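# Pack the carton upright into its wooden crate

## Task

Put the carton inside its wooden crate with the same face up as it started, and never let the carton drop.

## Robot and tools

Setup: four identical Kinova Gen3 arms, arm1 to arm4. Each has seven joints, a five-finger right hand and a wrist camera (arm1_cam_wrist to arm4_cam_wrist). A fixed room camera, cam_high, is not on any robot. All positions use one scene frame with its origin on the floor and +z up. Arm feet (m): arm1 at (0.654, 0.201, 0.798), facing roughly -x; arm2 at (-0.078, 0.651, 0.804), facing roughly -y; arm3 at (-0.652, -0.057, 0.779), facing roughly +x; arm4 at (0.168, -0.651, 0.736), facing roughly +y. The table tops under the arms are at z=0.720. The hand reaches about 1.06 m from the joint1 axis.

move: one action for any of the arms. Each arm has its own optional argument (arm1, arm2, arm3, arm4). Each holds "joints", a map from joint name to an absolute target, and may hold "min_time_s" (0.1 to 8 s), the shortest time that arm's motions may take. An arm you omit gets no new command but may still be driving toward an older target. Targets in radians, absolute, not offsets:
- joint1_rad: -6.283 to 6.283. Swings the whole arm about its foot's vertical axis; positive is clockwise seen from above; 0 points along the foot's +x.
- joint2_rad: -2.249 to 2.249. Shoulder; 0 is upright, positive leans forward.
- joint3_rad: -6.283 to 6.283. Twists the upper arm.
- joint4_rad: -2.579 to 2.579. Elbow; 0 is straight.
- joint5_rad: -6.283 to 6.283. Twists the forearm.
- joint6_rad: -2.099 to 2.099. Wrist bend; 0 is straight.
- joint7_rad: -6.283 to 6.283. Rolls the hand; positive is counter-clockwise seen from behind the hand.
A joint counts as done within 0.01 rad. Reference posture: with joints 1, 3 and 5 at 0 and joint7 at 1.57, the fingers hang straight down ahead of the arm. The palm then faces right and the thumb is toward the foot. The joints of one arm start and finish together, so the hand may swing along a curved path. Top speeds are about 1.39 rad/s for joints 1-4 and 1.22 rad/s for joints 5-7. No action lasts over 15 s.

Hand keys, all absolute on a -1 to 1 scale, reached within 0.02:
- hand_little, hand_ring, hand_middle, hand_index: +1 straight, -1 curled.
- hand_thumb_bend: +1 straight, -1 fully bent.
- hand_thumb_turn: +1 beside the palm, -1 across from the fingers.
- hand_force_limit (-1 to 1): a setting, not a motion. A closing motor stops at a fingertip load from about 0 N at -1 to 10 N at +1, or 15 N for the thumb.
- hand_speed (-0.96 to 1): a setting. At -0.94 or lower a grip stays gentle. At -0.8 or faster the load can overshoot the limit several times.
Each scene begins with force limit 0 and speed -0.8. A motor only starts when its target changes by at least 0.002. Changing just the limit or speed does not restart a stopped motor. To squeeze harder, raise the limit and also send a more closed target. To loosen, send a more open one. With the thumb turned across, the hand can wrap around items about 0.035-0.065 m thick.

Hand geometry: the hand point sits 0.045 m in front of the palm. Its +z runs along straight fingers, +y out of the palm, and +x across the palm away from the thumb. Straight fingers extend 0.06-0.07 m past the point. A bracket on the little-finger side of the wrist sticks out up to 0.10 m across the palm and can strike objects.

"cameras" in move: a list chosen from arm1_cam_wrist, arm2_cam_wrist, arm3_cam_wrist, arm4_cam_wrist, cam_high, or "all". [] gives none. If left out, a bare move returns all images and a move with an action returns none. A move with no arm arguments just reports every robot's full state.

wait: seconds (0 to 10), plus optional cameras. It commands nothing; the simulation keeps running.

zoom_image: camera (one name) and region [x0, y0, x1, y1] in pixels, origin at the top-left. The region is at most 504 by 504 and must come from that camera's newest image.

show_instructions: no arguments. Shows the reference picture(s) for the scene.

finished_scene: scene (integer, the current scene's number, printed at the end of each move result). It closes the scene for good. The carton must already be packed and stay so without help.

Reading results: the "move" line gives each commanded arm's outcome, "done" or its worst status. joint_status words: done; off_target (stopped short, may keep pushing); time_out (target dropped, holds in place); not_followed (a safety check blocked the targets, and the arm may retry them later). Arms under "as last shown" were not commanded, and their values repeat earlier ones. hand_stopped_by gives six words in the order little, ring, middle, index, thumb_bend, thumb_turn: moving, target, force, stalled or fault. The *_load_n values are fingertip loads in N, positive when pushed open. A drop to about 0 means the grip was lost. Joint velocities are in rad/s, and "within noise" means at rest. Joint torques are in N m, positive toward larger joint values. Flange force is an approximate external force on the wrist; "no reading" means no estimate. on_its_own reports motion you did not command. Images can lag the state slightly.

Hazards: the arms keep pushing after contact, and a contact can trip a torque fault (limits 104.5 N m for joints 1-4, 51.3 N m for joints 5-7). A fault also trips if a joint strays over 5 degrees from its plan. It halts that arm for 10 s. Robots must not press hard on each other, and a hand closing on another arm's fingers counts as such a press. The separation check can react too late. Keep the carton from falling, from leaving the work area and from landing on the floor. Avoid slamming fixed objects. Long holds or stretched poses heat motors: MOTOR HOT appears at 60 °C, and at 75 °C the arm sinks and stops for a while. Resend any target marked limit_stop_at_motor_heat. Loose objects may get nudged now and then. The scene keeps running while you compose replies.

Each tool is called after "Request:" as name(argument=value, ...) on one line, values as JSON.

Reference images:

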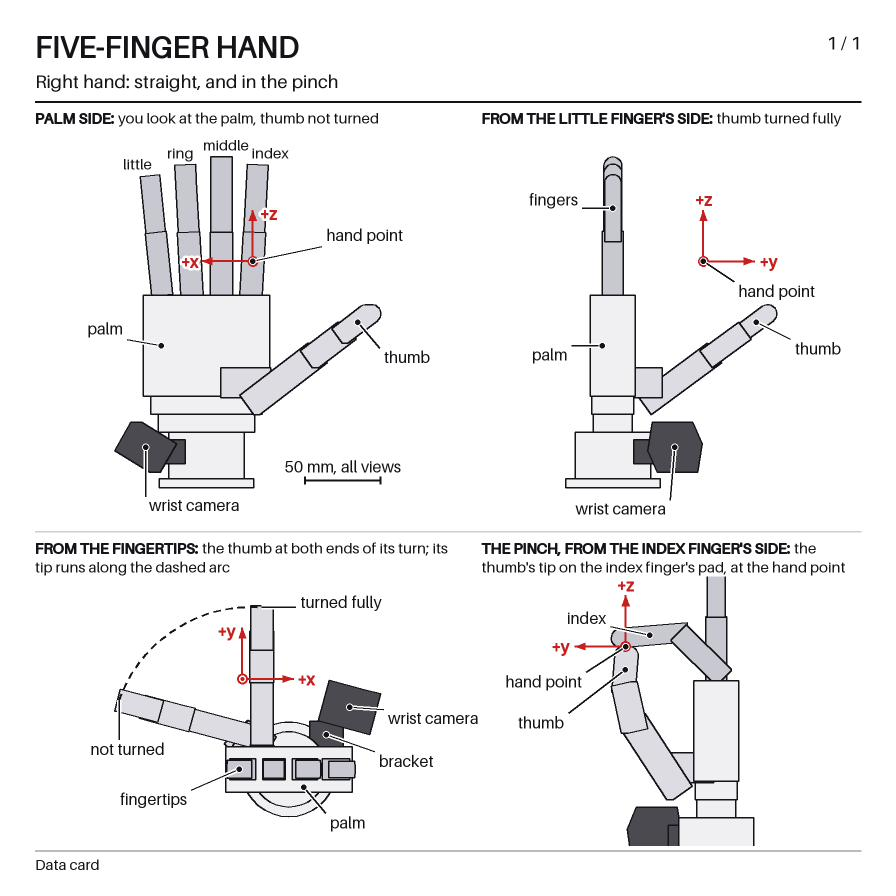

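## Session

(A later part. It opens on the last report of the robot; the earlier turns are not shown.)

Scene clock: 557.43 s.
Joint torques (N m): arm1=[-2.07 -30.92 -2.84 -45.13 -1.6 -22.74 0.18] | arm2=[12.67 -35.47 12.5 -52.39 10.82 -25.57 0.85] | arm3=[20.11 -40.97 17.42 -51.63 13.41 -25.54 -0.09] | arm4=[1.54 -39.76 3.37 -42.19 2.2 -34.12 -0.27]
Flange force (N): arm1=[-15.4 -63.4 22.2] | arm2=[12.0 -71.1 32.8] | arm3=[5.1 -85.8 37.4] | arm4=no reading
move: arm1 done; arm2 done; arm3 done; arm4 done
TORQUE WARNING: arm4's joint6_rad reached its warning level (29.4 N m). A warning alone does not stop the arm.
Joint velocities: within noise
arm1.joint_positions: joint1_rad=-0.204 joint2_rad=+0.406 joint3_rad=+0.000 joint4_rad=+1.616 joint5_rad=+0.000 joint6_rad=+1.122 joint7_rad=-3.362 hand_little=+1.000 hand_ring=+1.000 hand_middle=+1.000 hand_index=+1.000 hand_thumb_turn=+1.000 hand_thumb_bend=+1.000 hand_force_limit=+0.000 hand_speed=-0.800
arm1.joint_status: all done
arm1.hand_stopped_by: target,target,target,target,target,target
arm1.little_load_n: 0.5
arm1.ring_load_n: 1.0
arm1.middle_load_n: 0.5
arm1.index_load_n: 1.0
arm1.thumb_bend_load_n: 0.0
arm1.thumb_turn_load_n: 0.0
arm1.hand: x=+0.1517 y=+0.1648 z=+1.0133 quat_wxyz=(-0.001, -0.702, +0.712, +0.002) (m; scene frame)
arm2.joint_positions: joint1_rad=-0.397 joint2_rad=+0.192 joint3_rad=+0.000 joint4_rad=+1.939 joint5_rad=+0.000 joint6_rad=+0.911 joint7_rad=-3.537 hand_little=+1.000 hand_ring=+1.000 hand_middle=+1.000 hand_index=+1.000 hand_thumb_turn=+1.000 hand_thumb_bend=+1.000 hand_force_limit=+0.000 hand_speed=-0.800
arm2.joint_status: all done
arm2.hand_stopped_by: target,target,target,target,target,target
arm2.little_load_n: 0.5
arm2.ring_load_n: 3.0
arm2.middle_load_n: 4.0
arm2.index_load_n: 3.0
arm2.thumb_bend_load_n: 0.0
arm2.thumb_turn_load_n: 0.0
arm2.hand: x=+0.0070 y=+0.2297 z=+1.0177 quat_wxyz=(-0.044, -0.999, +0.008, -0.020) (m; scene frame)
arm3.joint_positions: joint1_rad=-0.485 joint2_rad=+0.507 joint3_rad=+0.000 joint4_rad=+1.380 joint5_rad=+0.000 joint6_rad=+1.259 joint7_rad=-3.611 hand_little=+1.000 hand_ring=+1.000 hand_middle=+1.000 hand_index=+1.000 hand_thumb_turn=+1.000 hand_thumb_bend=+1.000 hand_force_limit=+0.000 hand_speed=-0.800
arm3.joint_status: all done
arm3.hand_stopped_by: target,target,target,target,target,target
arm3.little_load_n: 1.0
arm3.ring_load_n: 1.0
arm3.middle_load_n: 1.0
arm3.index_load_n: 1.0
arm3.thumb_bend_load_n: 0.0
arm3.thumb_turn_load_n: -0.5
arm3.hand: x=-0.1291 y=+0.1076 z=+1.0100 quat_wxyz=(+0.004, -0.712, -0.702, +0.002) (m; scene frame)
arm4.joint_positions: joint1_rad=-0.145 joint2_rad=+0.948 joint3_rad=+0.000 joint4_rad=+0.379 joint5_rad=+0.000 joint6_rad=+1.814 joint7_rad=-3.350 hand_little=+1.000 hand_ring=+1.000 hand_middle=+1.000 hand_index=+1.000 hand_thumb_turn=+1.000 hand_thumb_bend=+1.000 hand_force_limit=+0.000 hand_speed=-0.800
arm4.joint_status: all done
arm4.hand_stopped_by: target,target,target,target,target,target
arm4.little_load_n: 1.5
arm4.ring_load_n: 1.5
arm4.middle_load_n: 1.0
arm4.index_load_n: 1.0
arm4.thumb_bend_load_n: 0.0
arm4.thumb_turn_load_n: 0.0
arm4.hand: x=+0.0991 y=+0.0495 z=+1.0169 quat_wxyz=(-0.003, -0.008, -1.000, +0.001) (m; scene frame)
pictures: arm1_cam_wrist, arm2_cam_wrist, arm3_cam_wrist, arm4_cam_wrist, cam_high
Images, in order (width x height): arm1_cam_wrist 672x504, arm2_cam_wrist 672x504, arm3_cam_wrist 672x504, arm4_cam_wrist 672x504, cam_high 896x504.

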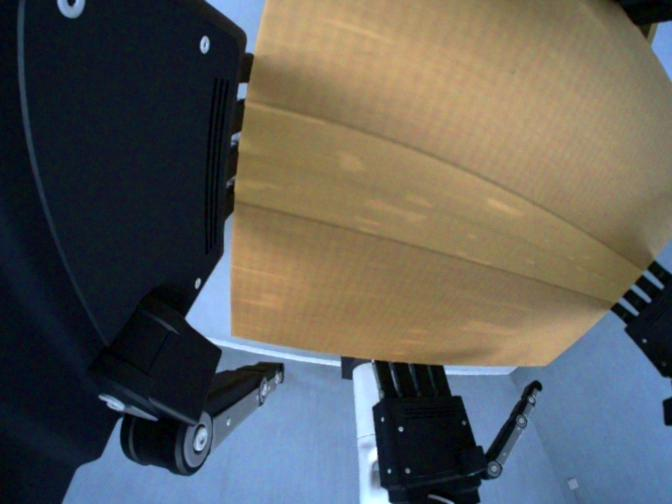

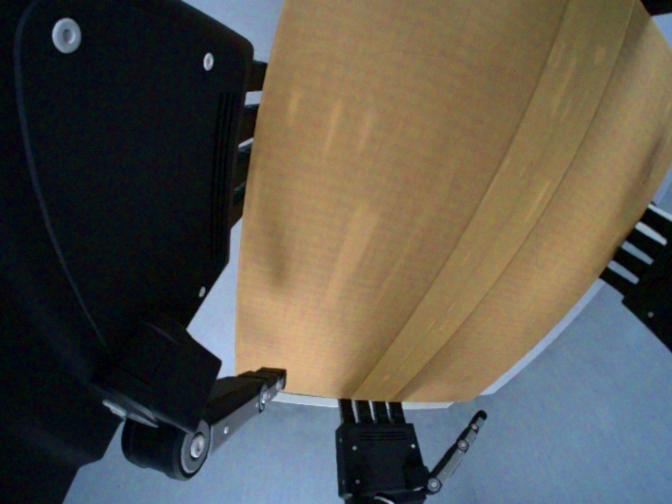

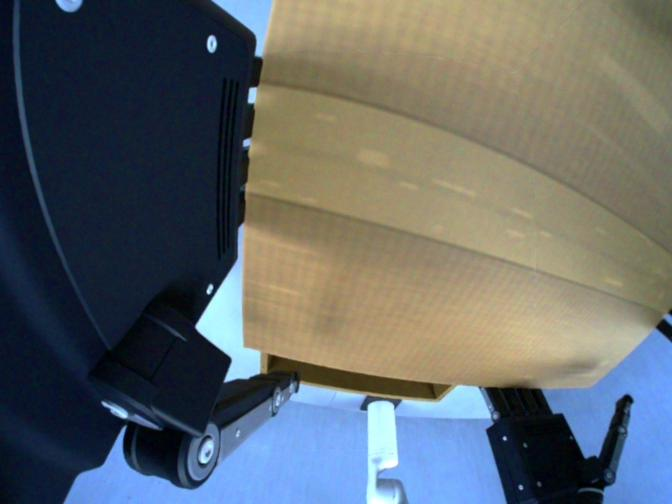

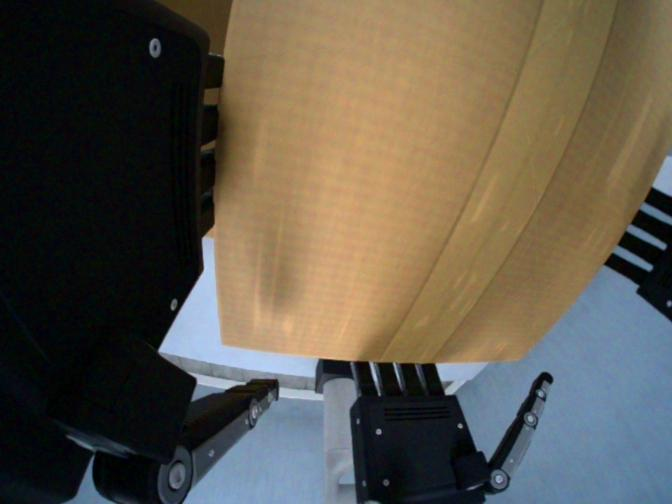

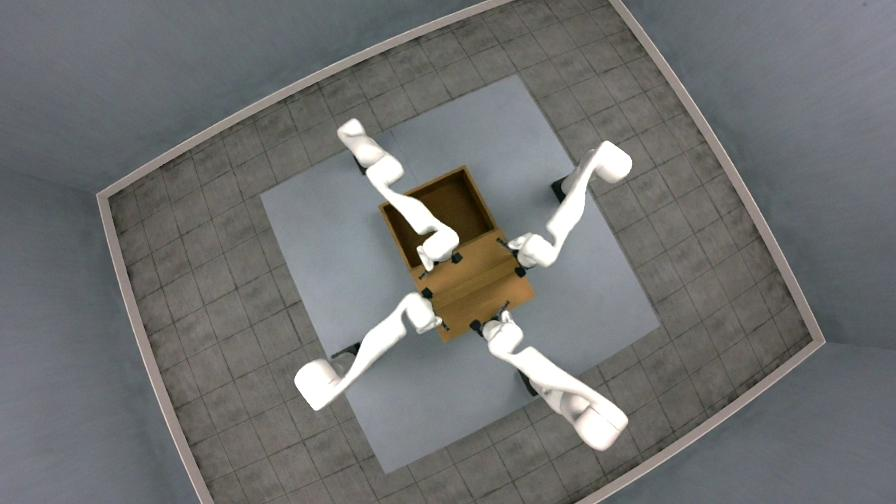

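Request:
move(arm1={"joints": {"joint1_rad": -0.21286, "joint2_rad": 0.38231, "joint4_rad": 1.55383, "joint6_rad": 1.20545, "joint7_rad": -3.37016}, "min_time_s": 1.6}, arm2={"joints": {"joint1_rad": -0.39193, "joint2_rad": 0.16559, "joint4_rad": 1.86554, "joint6_rad": 1.00574, "joint7_rad": -3.5323}, "min_time_s": 1.6}, arm3={"joints": {"joint1_rad": -0.47859, "joint2_rad": 0.48358, "joint4_rad": 1.3215, "joint6_rad": 1.33651, "joint7_rad": -3.60388}, "min_time_s": 1.6}, arm4={"joints": {"joint1_rad": -0.14664, "joint2_rad": 0.9899, "joint4_rad": 0.19473, "joint6_rad": 1.95696, "joint7_rad": -3.35211}, "min_time_s": 1.6}, cameras=[])

Request:
move(arm1={"joints": {"joint1_rad": -0.24466, "joint2_rad": 0.38207, "joint4_rad": 1.52011, "joint6_rad": 1.23941, "joint7_rad": -3.40196}, "min_time_s": 1.6}, arm2={"joints": {"joint1_rad": -0.37603, "joint2_rad": 0.18643, "joint4_rad": 1.80424, "joint6_rad": 1.0462, "joint7_rad": -3.5164}, "min_time_s": 1.6}, arm3={"joints": {"joint1_rad": -0.45209, "joint2_rad": 0.46237, "joint4_rad": 1.3231, "joint6_rad": 1.35612, "joint7_rad": -3.57738}, "min_time_s": 1.6}, arm4={"joints": {"joint1_rad": -0.15282, "joint2_rad": 0.89956, "joint4_rad": 0.3558, "joint6_rad": 1.88623, "joint7_rad": -3.35829}, "min_time_s": 1.6}, cameras=[])

Request:
move(arm1={"joints": {"joint1_rad": -0.34313, "joint2_rad": 0.41245, "joint4_rad": 1.47325, "joint6_rad": 1.25589, "joint7_rad": -3.50043}, "min_time_s": 2.4}, arm2={"joints": {"joint1_rad": -0.33439, "joint2_rad": 0.28756, "joint4_rad": 1.66841, "joint6_rad": 1.0809, "joint7_rad": -3.47476}, "min_time_s": 2.4}, arm3={"joints": {"joint1_rad": -0.36174, "joint2_rad": 0.42213, "joint4_rad": 1.38752, "joint6_rad": 1.33194, "joint7_rad": -3.48703}, "min_time_s": 2.4}, arm4={"joints": {"joint1_rad": -0.17267, "joint2_rad": 0.69369, "joint4_rad": 0.76338, "joint6_rad": 1.68452, "joint7_rad": -3.37814}, "min_time_s": 2.4}, cameras=[])

Request:
move(arm1={"joints": {"joint1_rad": -0.44181, "joint2_rad": 0.45732, "joint4_rad": 1.40115, "joint6_rad": 1.28312, "joint7_rad": -3.59911}, "min_time_s": 2.4}, arm2={"joints": {"joint1_rad": -0.29718, "joint2_rad": 0.3989, "joint4_rad": 1.50395, "joint6_rad": 1.13402, "joint7_rad": -3.43755}, "min_time_s": 2.4}, arm3={"joints": {"joint1_rad": -0.25693, "joint2_rad": 0.38994, "joint4_rad": 1.43774, "joint6_rad": 1.31391, "joint7_rad": -3.38222}, "min_time_s": 2.4}, arm4={"joints": {"joint1_rad": -0.1987, "joint2_rad": 0.54007, "joint4_rad": 1.03617, "joint6_rad": 1.56535, "joint7_rad": -3.40417}, "min_time_s": 2.4}, cameras=["all"])

Scene clock: 600.30 s.
Joint torques (N m): arm1=[-1.79 -28.58 -2.5 -45.11 -1.42 -23.86 0.17] | arm2=[12.71 -34.11 12.39 -52.41 11.57 -25.67 0.86] | arm3=[21.01 -38.03 17.87 -51.58 14.53 -26.94 -0.02] | arm4=[0.88 -38.01 2.74 -38.09 1.91 -34.87 -0.26]
Flange force (N): arm1=[-16.0 -66.5 20.8] | arm2=[11.7 -72.0 33.8] | arm3=[5.8 -90.4 35.9] | arm4=no reading
move: arm1 done; arm2 done; arm3 done; arm4 done
MOTOR HOT: the motor of arm3's joint6_rad reports 62 °C; the controller stops that arm at 75 °C. To cool a motor, set the load down, stop pushing, or move to a pose that needs little force.
TORQUE WARNING: arm4's joint6_rad reached its warning level (29.4 N m). A warning alone does not stop the arm.
Joint velocities: within noise
arm1.joint_positions: joint1_rad=-0.213 joint2_rad=+0.382 joint3_rad=+0.000 joint4_rad=+1.556 joint5_rad=+0.000 joint6_rad=+1.205 joint7_rad=-3.370 hand_little=+1.000 hand_ring=+1.000 hand_middle=+1.000 hand_index=+1.000 hand_thumb_turn=+1.000 hand_thumb_bend=+1.000 hand_force_limit=+0.000 hand_speed=-0.800
arm1.joint_status: all done
arm1.hand_stopped_by: target,target,target,target,target,target
arm1.little_load_n: 0.5
arm1.ring_load_n: 1.0
arm1.middle_load_n: 1.0
arm1.index_load_n: 0.5
arm1.thumb_bend_load_n: 0.0
arm1.thumb_turn_load_n: 0.0
arm1.hand: x=+0.1512 y=+0.1607 z=+1.0413 quat_wxyz=(-0.001, -0.702, +0.712, +0.002) (m; scene frame)
arm2.joint_positions: joint1_rad=-0.392 joint2_rad=+0.166 joint3_rad=+0.000 joint4_rad=+1.872 joint5_rad=+0.000 joint6_rad=+1.006 joint7_rad=-3.532 hand_little=+1.000 hand_ring=+1.000 hand_middle=+1.000 hand_index=+1.000 hand_thumb_turn=+1.000 hand_thumb_bend=+1.000 hand_force_limit=+0.000 hand_speed=-0.800
arm2.joint_status: all done
arm2.hand_stopped_by: target,target,target,target,target,target
arm2.little_load_n: 0.0
arm2.ring_load_n: 3.0
arm2.middle_load_n: 4.0
arm2.index_load_n: 3.0
arm2.thumb_bend_load_n: 0.0
arm2.thumb_turn_load_n: 0.0
arm2.hand: x=+0.0063 y=+0.2262 z=+1.0451 quat_wxyz=(-0.044, -0.999, +0.008, -0.020) (m; scene frame)
arm3.joint_positions: joint1_rad=-0.479 joint2_rad=+0.484 joint3_rad=+0.000 joint4_rad=+1.326 joint5_rad=+0.000 joint6_rad=+1.337 joint7_rad=-3.604 hand_little=+1.000 hand_ring=+1.000 hand_middle=+1.000 hand_index=+1.000 hand_thumb_turn=+1.000 hand_thumb_bend=+1.000 hand_force_limit=+0.000 hand_speed=-0.800
arm3.joint_status: all done
arm3.hand_stopped_by: target,target,target,target,target,target
arm3.little_load_n: 1.0
arm3.ring_load_n: 1.0
arm3.middle_load_n: 1.0
arm3.index_load_n: 1.0
arm3.thumb_bend_load_n: 0.0
arm3.thumb_turn_load_n: 0.0
arm3.hand: x=-0.1296 y=+0.1035 z=+1.0379 quat_wxyz=(+0.004, -0.713, -0.702, +0.002) (m; scene frame)
arm4.joint_positions: joint1_rad=-0.147 joint2_rad=+0.990 joint3_rad=+0.000 joint4_rad=+0.195 joint5_rad=+0.000 joint6_rad=+1.957 joint7_rad=-3.352 hand_little=+1.000 hand_ring=+1.000 hand_middle=+1.000 hand_index=+1.000 hand_thumb_turn=+1.000 hand_thumb_bend=+1.000 hand_force_limit=+0.000 hand_speed=-0.800
arm4.joint_status: all done
arm4.hand_stopped_by: target,target,target,target,target,target
arm4.little_load_n: 1.5
arm4.ring_load_n: 1.5
arm4.middle_load_n: 1.0
arm4.index_load_n: 1.0
arm4.thumb_bend_load_n: 0.0
arm4.thumb_turn_load_n: 0.0
arm4.hand: x=+0.0984 y=+0.0455 z=+1.0450 quat_wxyz=(-0.003, -0.008, -1.000, +0.002) (m; scene frame)
pictures: none
No camera images: "cameras" was empty.

Scene clock: 602.20 s.
Joint torques (N m): arm1=[7.22 -29.36 6.24 -45.1 4.93 -23.53 0.25] | arm2=[12.7 -33.4 12.33 -52.39 11.61 -26.71 1.03] | arm3=[15.53 -38.55 13.01 -55.9 11.3 -30.03 0.1] | arm4=[-2.14 -34.69 1.06 -34.01 0.34 -26.65 -0.16]
Flange force (N): arm1=[1.5 -70.3 23.9] | arm2=[11.1 -73.9 29.5] | arm3=[-4.6 -94.5 39.2] | arm4=no reading
move: arm1 done; arm2 done; arm3 done; arm4 done
MOTOR HOT: still on. The motor of arm3's joint6_rad reports 62 °C.
TORQUE WARNING: arm4's joint6_rad reached its warning level (29.4 N m). A warning alone does not stop the arm.
Joint velocities: within noise
arm1.joint_positions: joint1_rad=-0.245 joint2_rad=+0.382 joint3_rad=+0.000 joint4_rad=+1.523 joint5_rad=+0.000 joint6_rad=+1.239 joint7_rad=-3.402 hand_little=+1.000 hand_ring=+1.000 hand_middle=+1.000 hand_index=+1.000 hand_thumb_turn=+1.000 hand_thumb_bend=+1.000 hand_force_limit=+0.000 hand_speed=-0.800
arm1.joint_status: all done
arm1.hand_stopped_by: target,target,target,target,target,target
arm1.little_load_n: 0.5
arm1.ring_load_n: 1.0
arm1.middle_load_n: 1.0
arm1.index_load_n: 1.0
arm1.thumb_bend_load_n: 0.0
arm1.thumb_turn_load_n: 0.0
arm1.hand: x=+0.1507 y=+0.1458 z=+1.0511 quat_wxyz=(-0.001, -0.702, +0.712, +0.002) (m; scene frame)
arm2.joint_positions: joint1_rad=-0.376 joint2_rad=+0.186 joint3_rad=+0.000 joint4_rad=+1.808 joint5_rad=+0.000 joint6_rad=+1.046 joint7_rad=-3.516 hand_little=+1.000 hand_ring=+1.000 hand_middle=+1.000 hand_index=+1.000 hand_thumb_turn=+1.000 hand_thumb_bend=+1.000 hand_force_limit=+0.000 hand_speed=-0.800
arm2.joint_status: all done
arm2.hand_stopped_by: target,target,target,target,target,target
arm2.little_load_n: 0.0
arm2.ring_load_n: 3.0
arm2.middle_load_n: 4.5
arm2.index_load_n: 3.5
arm2.thumb_bend_load_n: 0.0
arm2.thumb_turn_load_n: 0.0
arm2.hand: x=+0.0059 y=+0.2099 z=+1.0561 quat_wxyz=(-0.045, -0.999, +0.008, -0.019) (m; scene frame)
arm3.joint_positions: joint1_rad=-0.452 joint2_rad=+0.462 joint3_rad=+0.000 joint4_rad=+1.326 joint5_rad=+0.000 joint6_rad=+1.356 joint7_rad=-3.577 hand_little=+1.000 hand_ring=+1.000 hand_middle=+1.000 hand_index=+1.000 hand_thumb_turn=+1.000 hand_thumb_bend=+1.000 hand_force_limit=+0.000 hand_speed=-0.800
arm3.joint_status: all done
arm3.hand_stopped_by: target,target,target,target,target,target
arm3.little_load_n: 1.0
arm3.ring_load_n: 1.0
arm3.middle_load_n: 1.0
arm3.index_load_n: 1.0
arm3.thumb_bend_load_n: 0.0
arm3.thumb_turn_load_n: 0.0
arm3.hand: x=-0.1299 y=+0.0887 z=+1.0484 quat_wxyz=(+0.004, -0.713, -0.702, +0.001) (m; scene frame)
arm4.joint_positions: joint1_rad=-0.153 joint2_rad=+0.900 joint3_rad=+0.000 joint4_rad=+0.356 joint5_rad=+0.000 joint6_rad=+1.894 joint7_rad=-3.358 hand_little=+1.000 hand_ring=+1.000 hand_middle=+1.000 hand_index=+1.000 hand_thumb_turn=+1.000 hand_thumb_bend=+1.000 hand_force_limit=+0.000 hand_speed=-0.800
arm4.joint_status: all done
arm4.hand_stopped_by: target,target,target,target,target,target
arm4.little_load_n: 1.0
arm4.ring_load_n: 1.0
arm4.middle_load_n: 1.0
arm4.index_load_n: 1.0
arm4.thumb_bend_load_n: 0.0
arm4.thumb_turn_load_n: 0.0
arm4.hand: x=+0.0978 y=+0.0281 z=+1.0546 quat_wxyz=(-0.004, -0.008, -1.000, +0.005) (m; scene frame)
pictures: none
No camera images: "cameras" was empty.

Scene clock: 604.93 s.
Joint torques (N m): arm1=[11.57 -32.58 10.53 -45.14 7.98 -22.48 0.3] | arm2=[8.32 -35.7 8.13 -52.39 7.54 -27.82 1.05] | arm3=[10.98 -38.33 9.29 -52.92 8.8 -26.22 0.02] | arm4=[-0.19 -27.97 2.37 -37.72 1.5 -26.66 -0.13]
Flange force (N): arm1=[3.8 -70.5 29.4] | arm2=[1.0 -71.7 25.3] | arm3=[-0.9 -81.4 43.3] | arm4=[-16.9 -81.8 20.5]
move: arm1 done; arm2 done; arm3 done; arm4 done
MOTOR HOT: still on. The motor of arm3's joint6_rad reports 64 °C.
TORQUE WARNING: arm3's joint6_rad reached its warning level (29.4 N m). A warning alone does not stop the arm.
Joint velocities: within noise
arm1.joint_positions: joint1_rad=-0.343 joint2_rad=+0.412 joint3_rad=+0.000 joint4_rad=+1.475 joint5_rad=+0.000 joint6_rad=+1.256 joint7_rad=-3.500 hand_little=+1.000 hand_ring=+1.000 hand_middle=+1.000 hand_index=+1.000 hand_thumb_turn=+1.000 hand_thumb_bend=+1.000 hand_force_limit=+0.000 hand_speed=-0.800
arm1.joint_status: all done
arm1.hand_stopped_by: target,target,target,target,target,target
arm1.little_load_n: 0.5
arm1.ring_load_n: 1.0
arm1.middle_load_n: 1.0
arm1.index_load_n: 1.0
arm1.thumb_bend_load_n: 0.0
arm1.thumb_turn_load_n: 0.0
arm1.hand: x=+0.1481 y=+0.0977 z=+1.0515 quat_wxyz=(-0.001, -0.702, +0.712, +0.002) (m; scene frame)
arm2.joint_positions: joint1_rad=-0.334 joint2_rad=+0.288 joint3_rad=+0.000 joint4_rad=+1.671 joint5_rad=+0.000 joint6_rad=+1.081 joint7_rad=-3.475 hand_little=+1.000 hand_ring=+1.000 hand_middle=+1.000 hand_index=+1.000 hand_thumb_turn=+1.000 hand_thumb_bend=+1.000 hand_force_limit=+0.000 hand_speed=-0.800
arm2.joint_status: all done
arm2.hand_stopped_by: target,target,target,target,target,target
arm2.little_load_n: 0.0
arm2.ring_load_n: 2.5
arm2.middle_load_n: 3.5
arm2.index_load_n: 3.0
arm2.thumb_bend_load_n: 0.0
arm2.thumb_turn_load_n: 0.0
arm2.hand: x=+0.0043 y=+0.1616 z=+1.0565 quat_wxyz=(-0.047, -0.999, +0.008, -0.018) (m; scene frame)
arm3.joint_positions: joint1_rad=-0.362 joint2_rad=+0.422 joint3_rad=+0.000 joint4_rad=+1.388 joint5_rad=+0.000 joint6_rad=+1.340 joint7_rad=-3.487 hand_little=+1.000 hand_ring=+1.000 hand_middle=+1.000 hand_index=+1.000 hand_thumb_turn=+1.000 hand_thumb_bend=+1.000 hand_force_limit=+0.000 hand_speed=-0.800
arm3.joint_status: all done
arm3.hand_stopped_by: target,target,target,target,target,target
arm3.little_load_n: 0.5
arm3.ring_load_n: 1.0
arm3.middle_load_n: 1.0
arm3.index_load_n: 0.5
arm3.thumb_bend_load_n: 0.0
arm3.thumb_turn_load_n: 0.0
arm3.hand: x=-0.1330 y=+0.0404 z=+1.0488 quat_wxyz=(+0.005, -0.713, -0.702, +0.004) (m; scene frame)
arm4.joint_positions: joint1_rad=-0.173 joint2_rad=+0.694 joint3_rad=+0.000 joint4_rad=+0.763 joint5_rad=+0.000 joint6_rad=+1.693 joint7_rad=-3.378 hand_little=+1.000 hand_ring=+1.000 hand_middle=+1.000 hand_index=+1.000 hand_thumb_turn=+1.000 hand_thumb_bend=+1.000 hand_force_limit=+0.000 hand_speed=-0.800
arm4.joint_status: all done
arm4.hand_stopped_by: target,target,target,target,target,target
arm4.little_load_n: 1.0
arm4.ring_load_n: 1.0
arm4.middle_load_n: 1.0
arm4.index_load_n: 1.0
arm4.thumb_bend_load_n: 0.0
arm4.thumb_turn_load_n: 0.0
arm4.hand: x=+0.0959 y=-0.0199 z=+1.0547 quat_wxyz=(-0.004, -0.008, -1.000, +0.005) (m; scene frame)
pictures: none
No camera images: "cameras" was empty.

Scene clock: 607.63 s.
Joint torques (N m): arm1=[15.96 -35.3 14.62 -44.37 10.76 -21.43 0.41] | arm2=[6.99 -38.48 6.95 -52.41 6.24 -28.98 1.17] | arm3=[6.12 -37.87 4.99 -53.67 5.68 -26.23 0.05] | arm4=[0.82 -23.67 3.31 -40.31 2.34 -26.73 0.01]
Flange force (N): arm1=[5.3 -71.5 32.4] | arm2=[-1.4 -73.2 22.3] | arm3=[-1.8 -78.6 44.7] | arm4=[-16.4 -81.8 18.3]
move: arm1 done; arm2 done; arm3 done; arm4 done
MOTOR HOT: still on. The motor of arm3's joint6_rad reports 65 °C.
Joint velocities: within noise
arm1.joint_positions: joint1_rad=-0.442 joint2_rad=+0.457 joint3_rad=+0.000 joint4_rad=+1.401 joint5_rad=+0.000 joint6_rad=+1.283 joint7_rad=-3.599 hand_little=+1.000 hand_ring=+1.000 hand_middle=+1.000 hand_index=+1.000 hand_thumb_turn=+1.000 hand_thumb_bend=+1.000 hand_force_limit=+0.000 hand_speed=-0.800
arm1.joint_status: all done
arm1.hand_stopped_by: target,target,target,target,target,target
arm1.little_load_n: 0.5
arm1.ring_load_n: 1.0
arm1.middle_load_n: 1.0
arm1.index_load_n: 1.0
arm1.thumb_bend_load_n: 0.0
arm1.thumb_turn_load_n: 0.0
arm1.hand: x=+0.1452 y=+0.0455 z=+1.0522 quat_wxyz=(-0.002, -0.702, +0.712, +0.003) (m; scene frame)
arm2.joint_positions: joint1_rad=-0.297 joint2_rad=+0.399 joint3_rad=+0.000 joint4_rad=+1.506 joint5_rad=+0.000 joint6_rad=+1.134 joint7_rad=-3.438 hand_little=+1.000 hand_ring=+1.000 hand_middle=+1.000 hand_index=+1.000 hand_thumb_turn=+1.000 hand_thumb_bend=+1.000 hand_force_limit=+0.000 hand_speed=-0.800
arm2.joint_status: all done
arm2.hand_stopped_by: target,target,target,target,target,target
arm2.little_load_n: 0.0
arm2.ring_load_n: 2.5
arm2.middle_load_n: 3.5
arm2.index_load_n: 3.5
arm2.thumb_bend_load_n: 0.0
arm2.thumb_turn_load_n: 0.0
arm2.hand: x=+0.0022 y=+0.1093 z=+1.0566 quat_wxyz=(-0.047, -0.999, +0.008, -0.016) (m; scene frame)
arm3.joint_positions: joint1_rad=-0.257 joint2_rad=+0.390 joint3_rad=+0.000 joint4_rad=+1.438 joint5_rad=+0.000 joint6_rad=+1.323 joint7_rad=-3.382 hand_little=+1.000 hand_ring=+1.000 hand_middle=+1.000 hand_index=+1.000 hand_thumb_turn=+1.000 hand_thumb_bend=+1.000 hand_force_limit=+0.000 hand_speed=-0.800
arm3.joint_status: all done
arm3.hand_stopped_by: target,target,target,target,target,target
arm3.little_load_n: 1.0
arm3.ring_load_n: 1.0
arm3.middle_load_n: 1.0
arm3.index_load_n: 1.0
arm3.thumb_bend_load_n: 0.0
arm3.thumb_turn_load_n: 0.0
arm3.hand: x=-0.1356 y=-0.0113 z=+1.0484 quat_wxyz=(+0.006, -0.712, -0.702, +0.004) (m; scene frame)
arm4.joint_positions: joint1_rad=-0.199 joint2_rad=+0.540 joint3_rad=+0.000 joint4_rad=+1.036 joint5_rad=+0.000 joint6_rad=+1.574 joint7_rad=-3.404 hand_little=+1.000 hand_ring=+1.000 hand_middle=+1.000 hand_index=+1.000 hand_thumb_turn=+1.000 hand_thumb_bend=+1.000 hand_force_limit=+0.000 hand_speed=-0.800
arm4.joint_status: all done
arm4.hand_stopped_by: target,target,target,target,target,target
arm4.little_load_n: 1.0
arm4.ring_load_n: 1.0
arm4.middle_load_n: 1.0
arm4.index_load_n: 1.0
arm4.thumb_bend_load_n: -0.5
arm4.thumb_turn_load_n: 0.0
arm4.hand: x=+0.0934 y=-0.0719 z=+1.0548 quat_wxyz=(-0.004, -0.008, -1.000, +0.005) (m; scene frame)
pictures: arm1_cam_wrist, arm2_cam_wrist, arm3_cam_wrist, arm4_cam_wrist, cam_high
Images, in order (width x height): arm1_cam_wrist 672x504, arm2_cam_wrist 672x504, arm3_cam_wrist 672x504, arm4_cam_wrist 672x504, cam_high 896x504.

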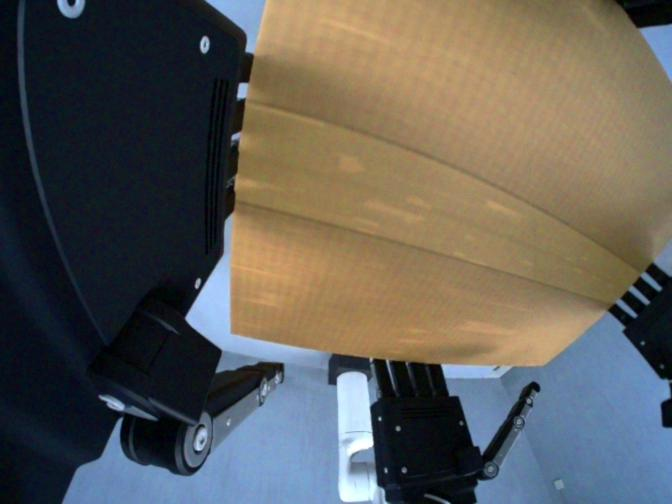

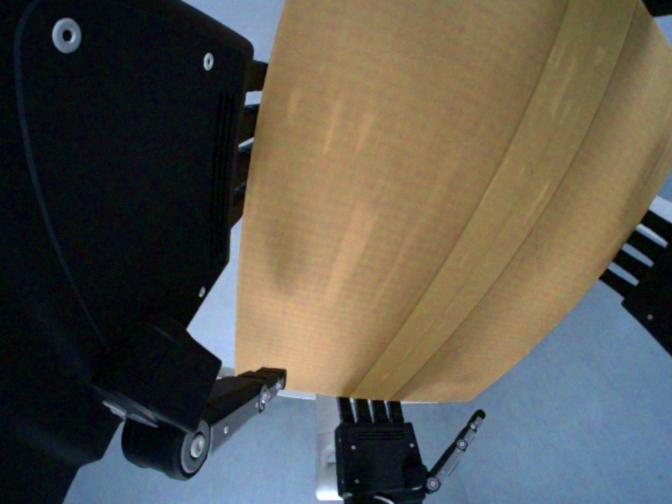

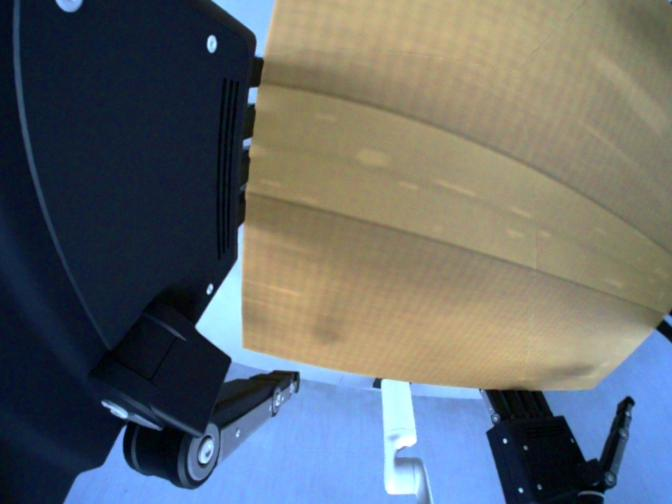

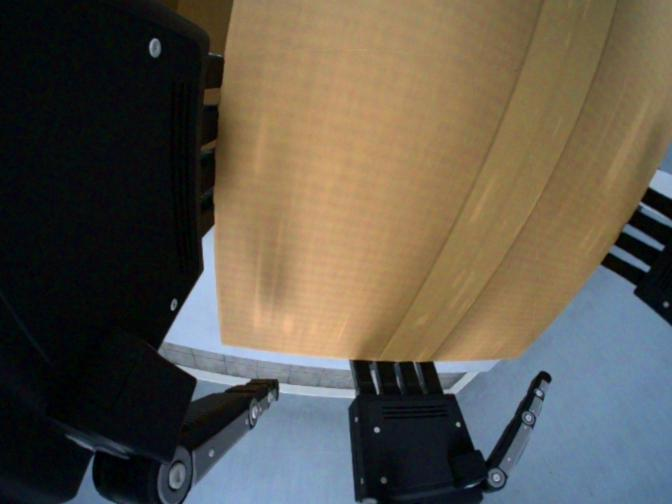

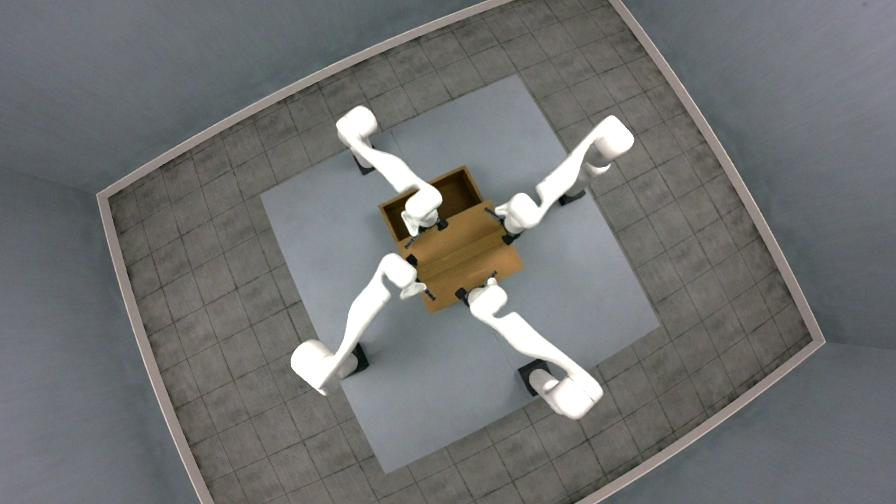

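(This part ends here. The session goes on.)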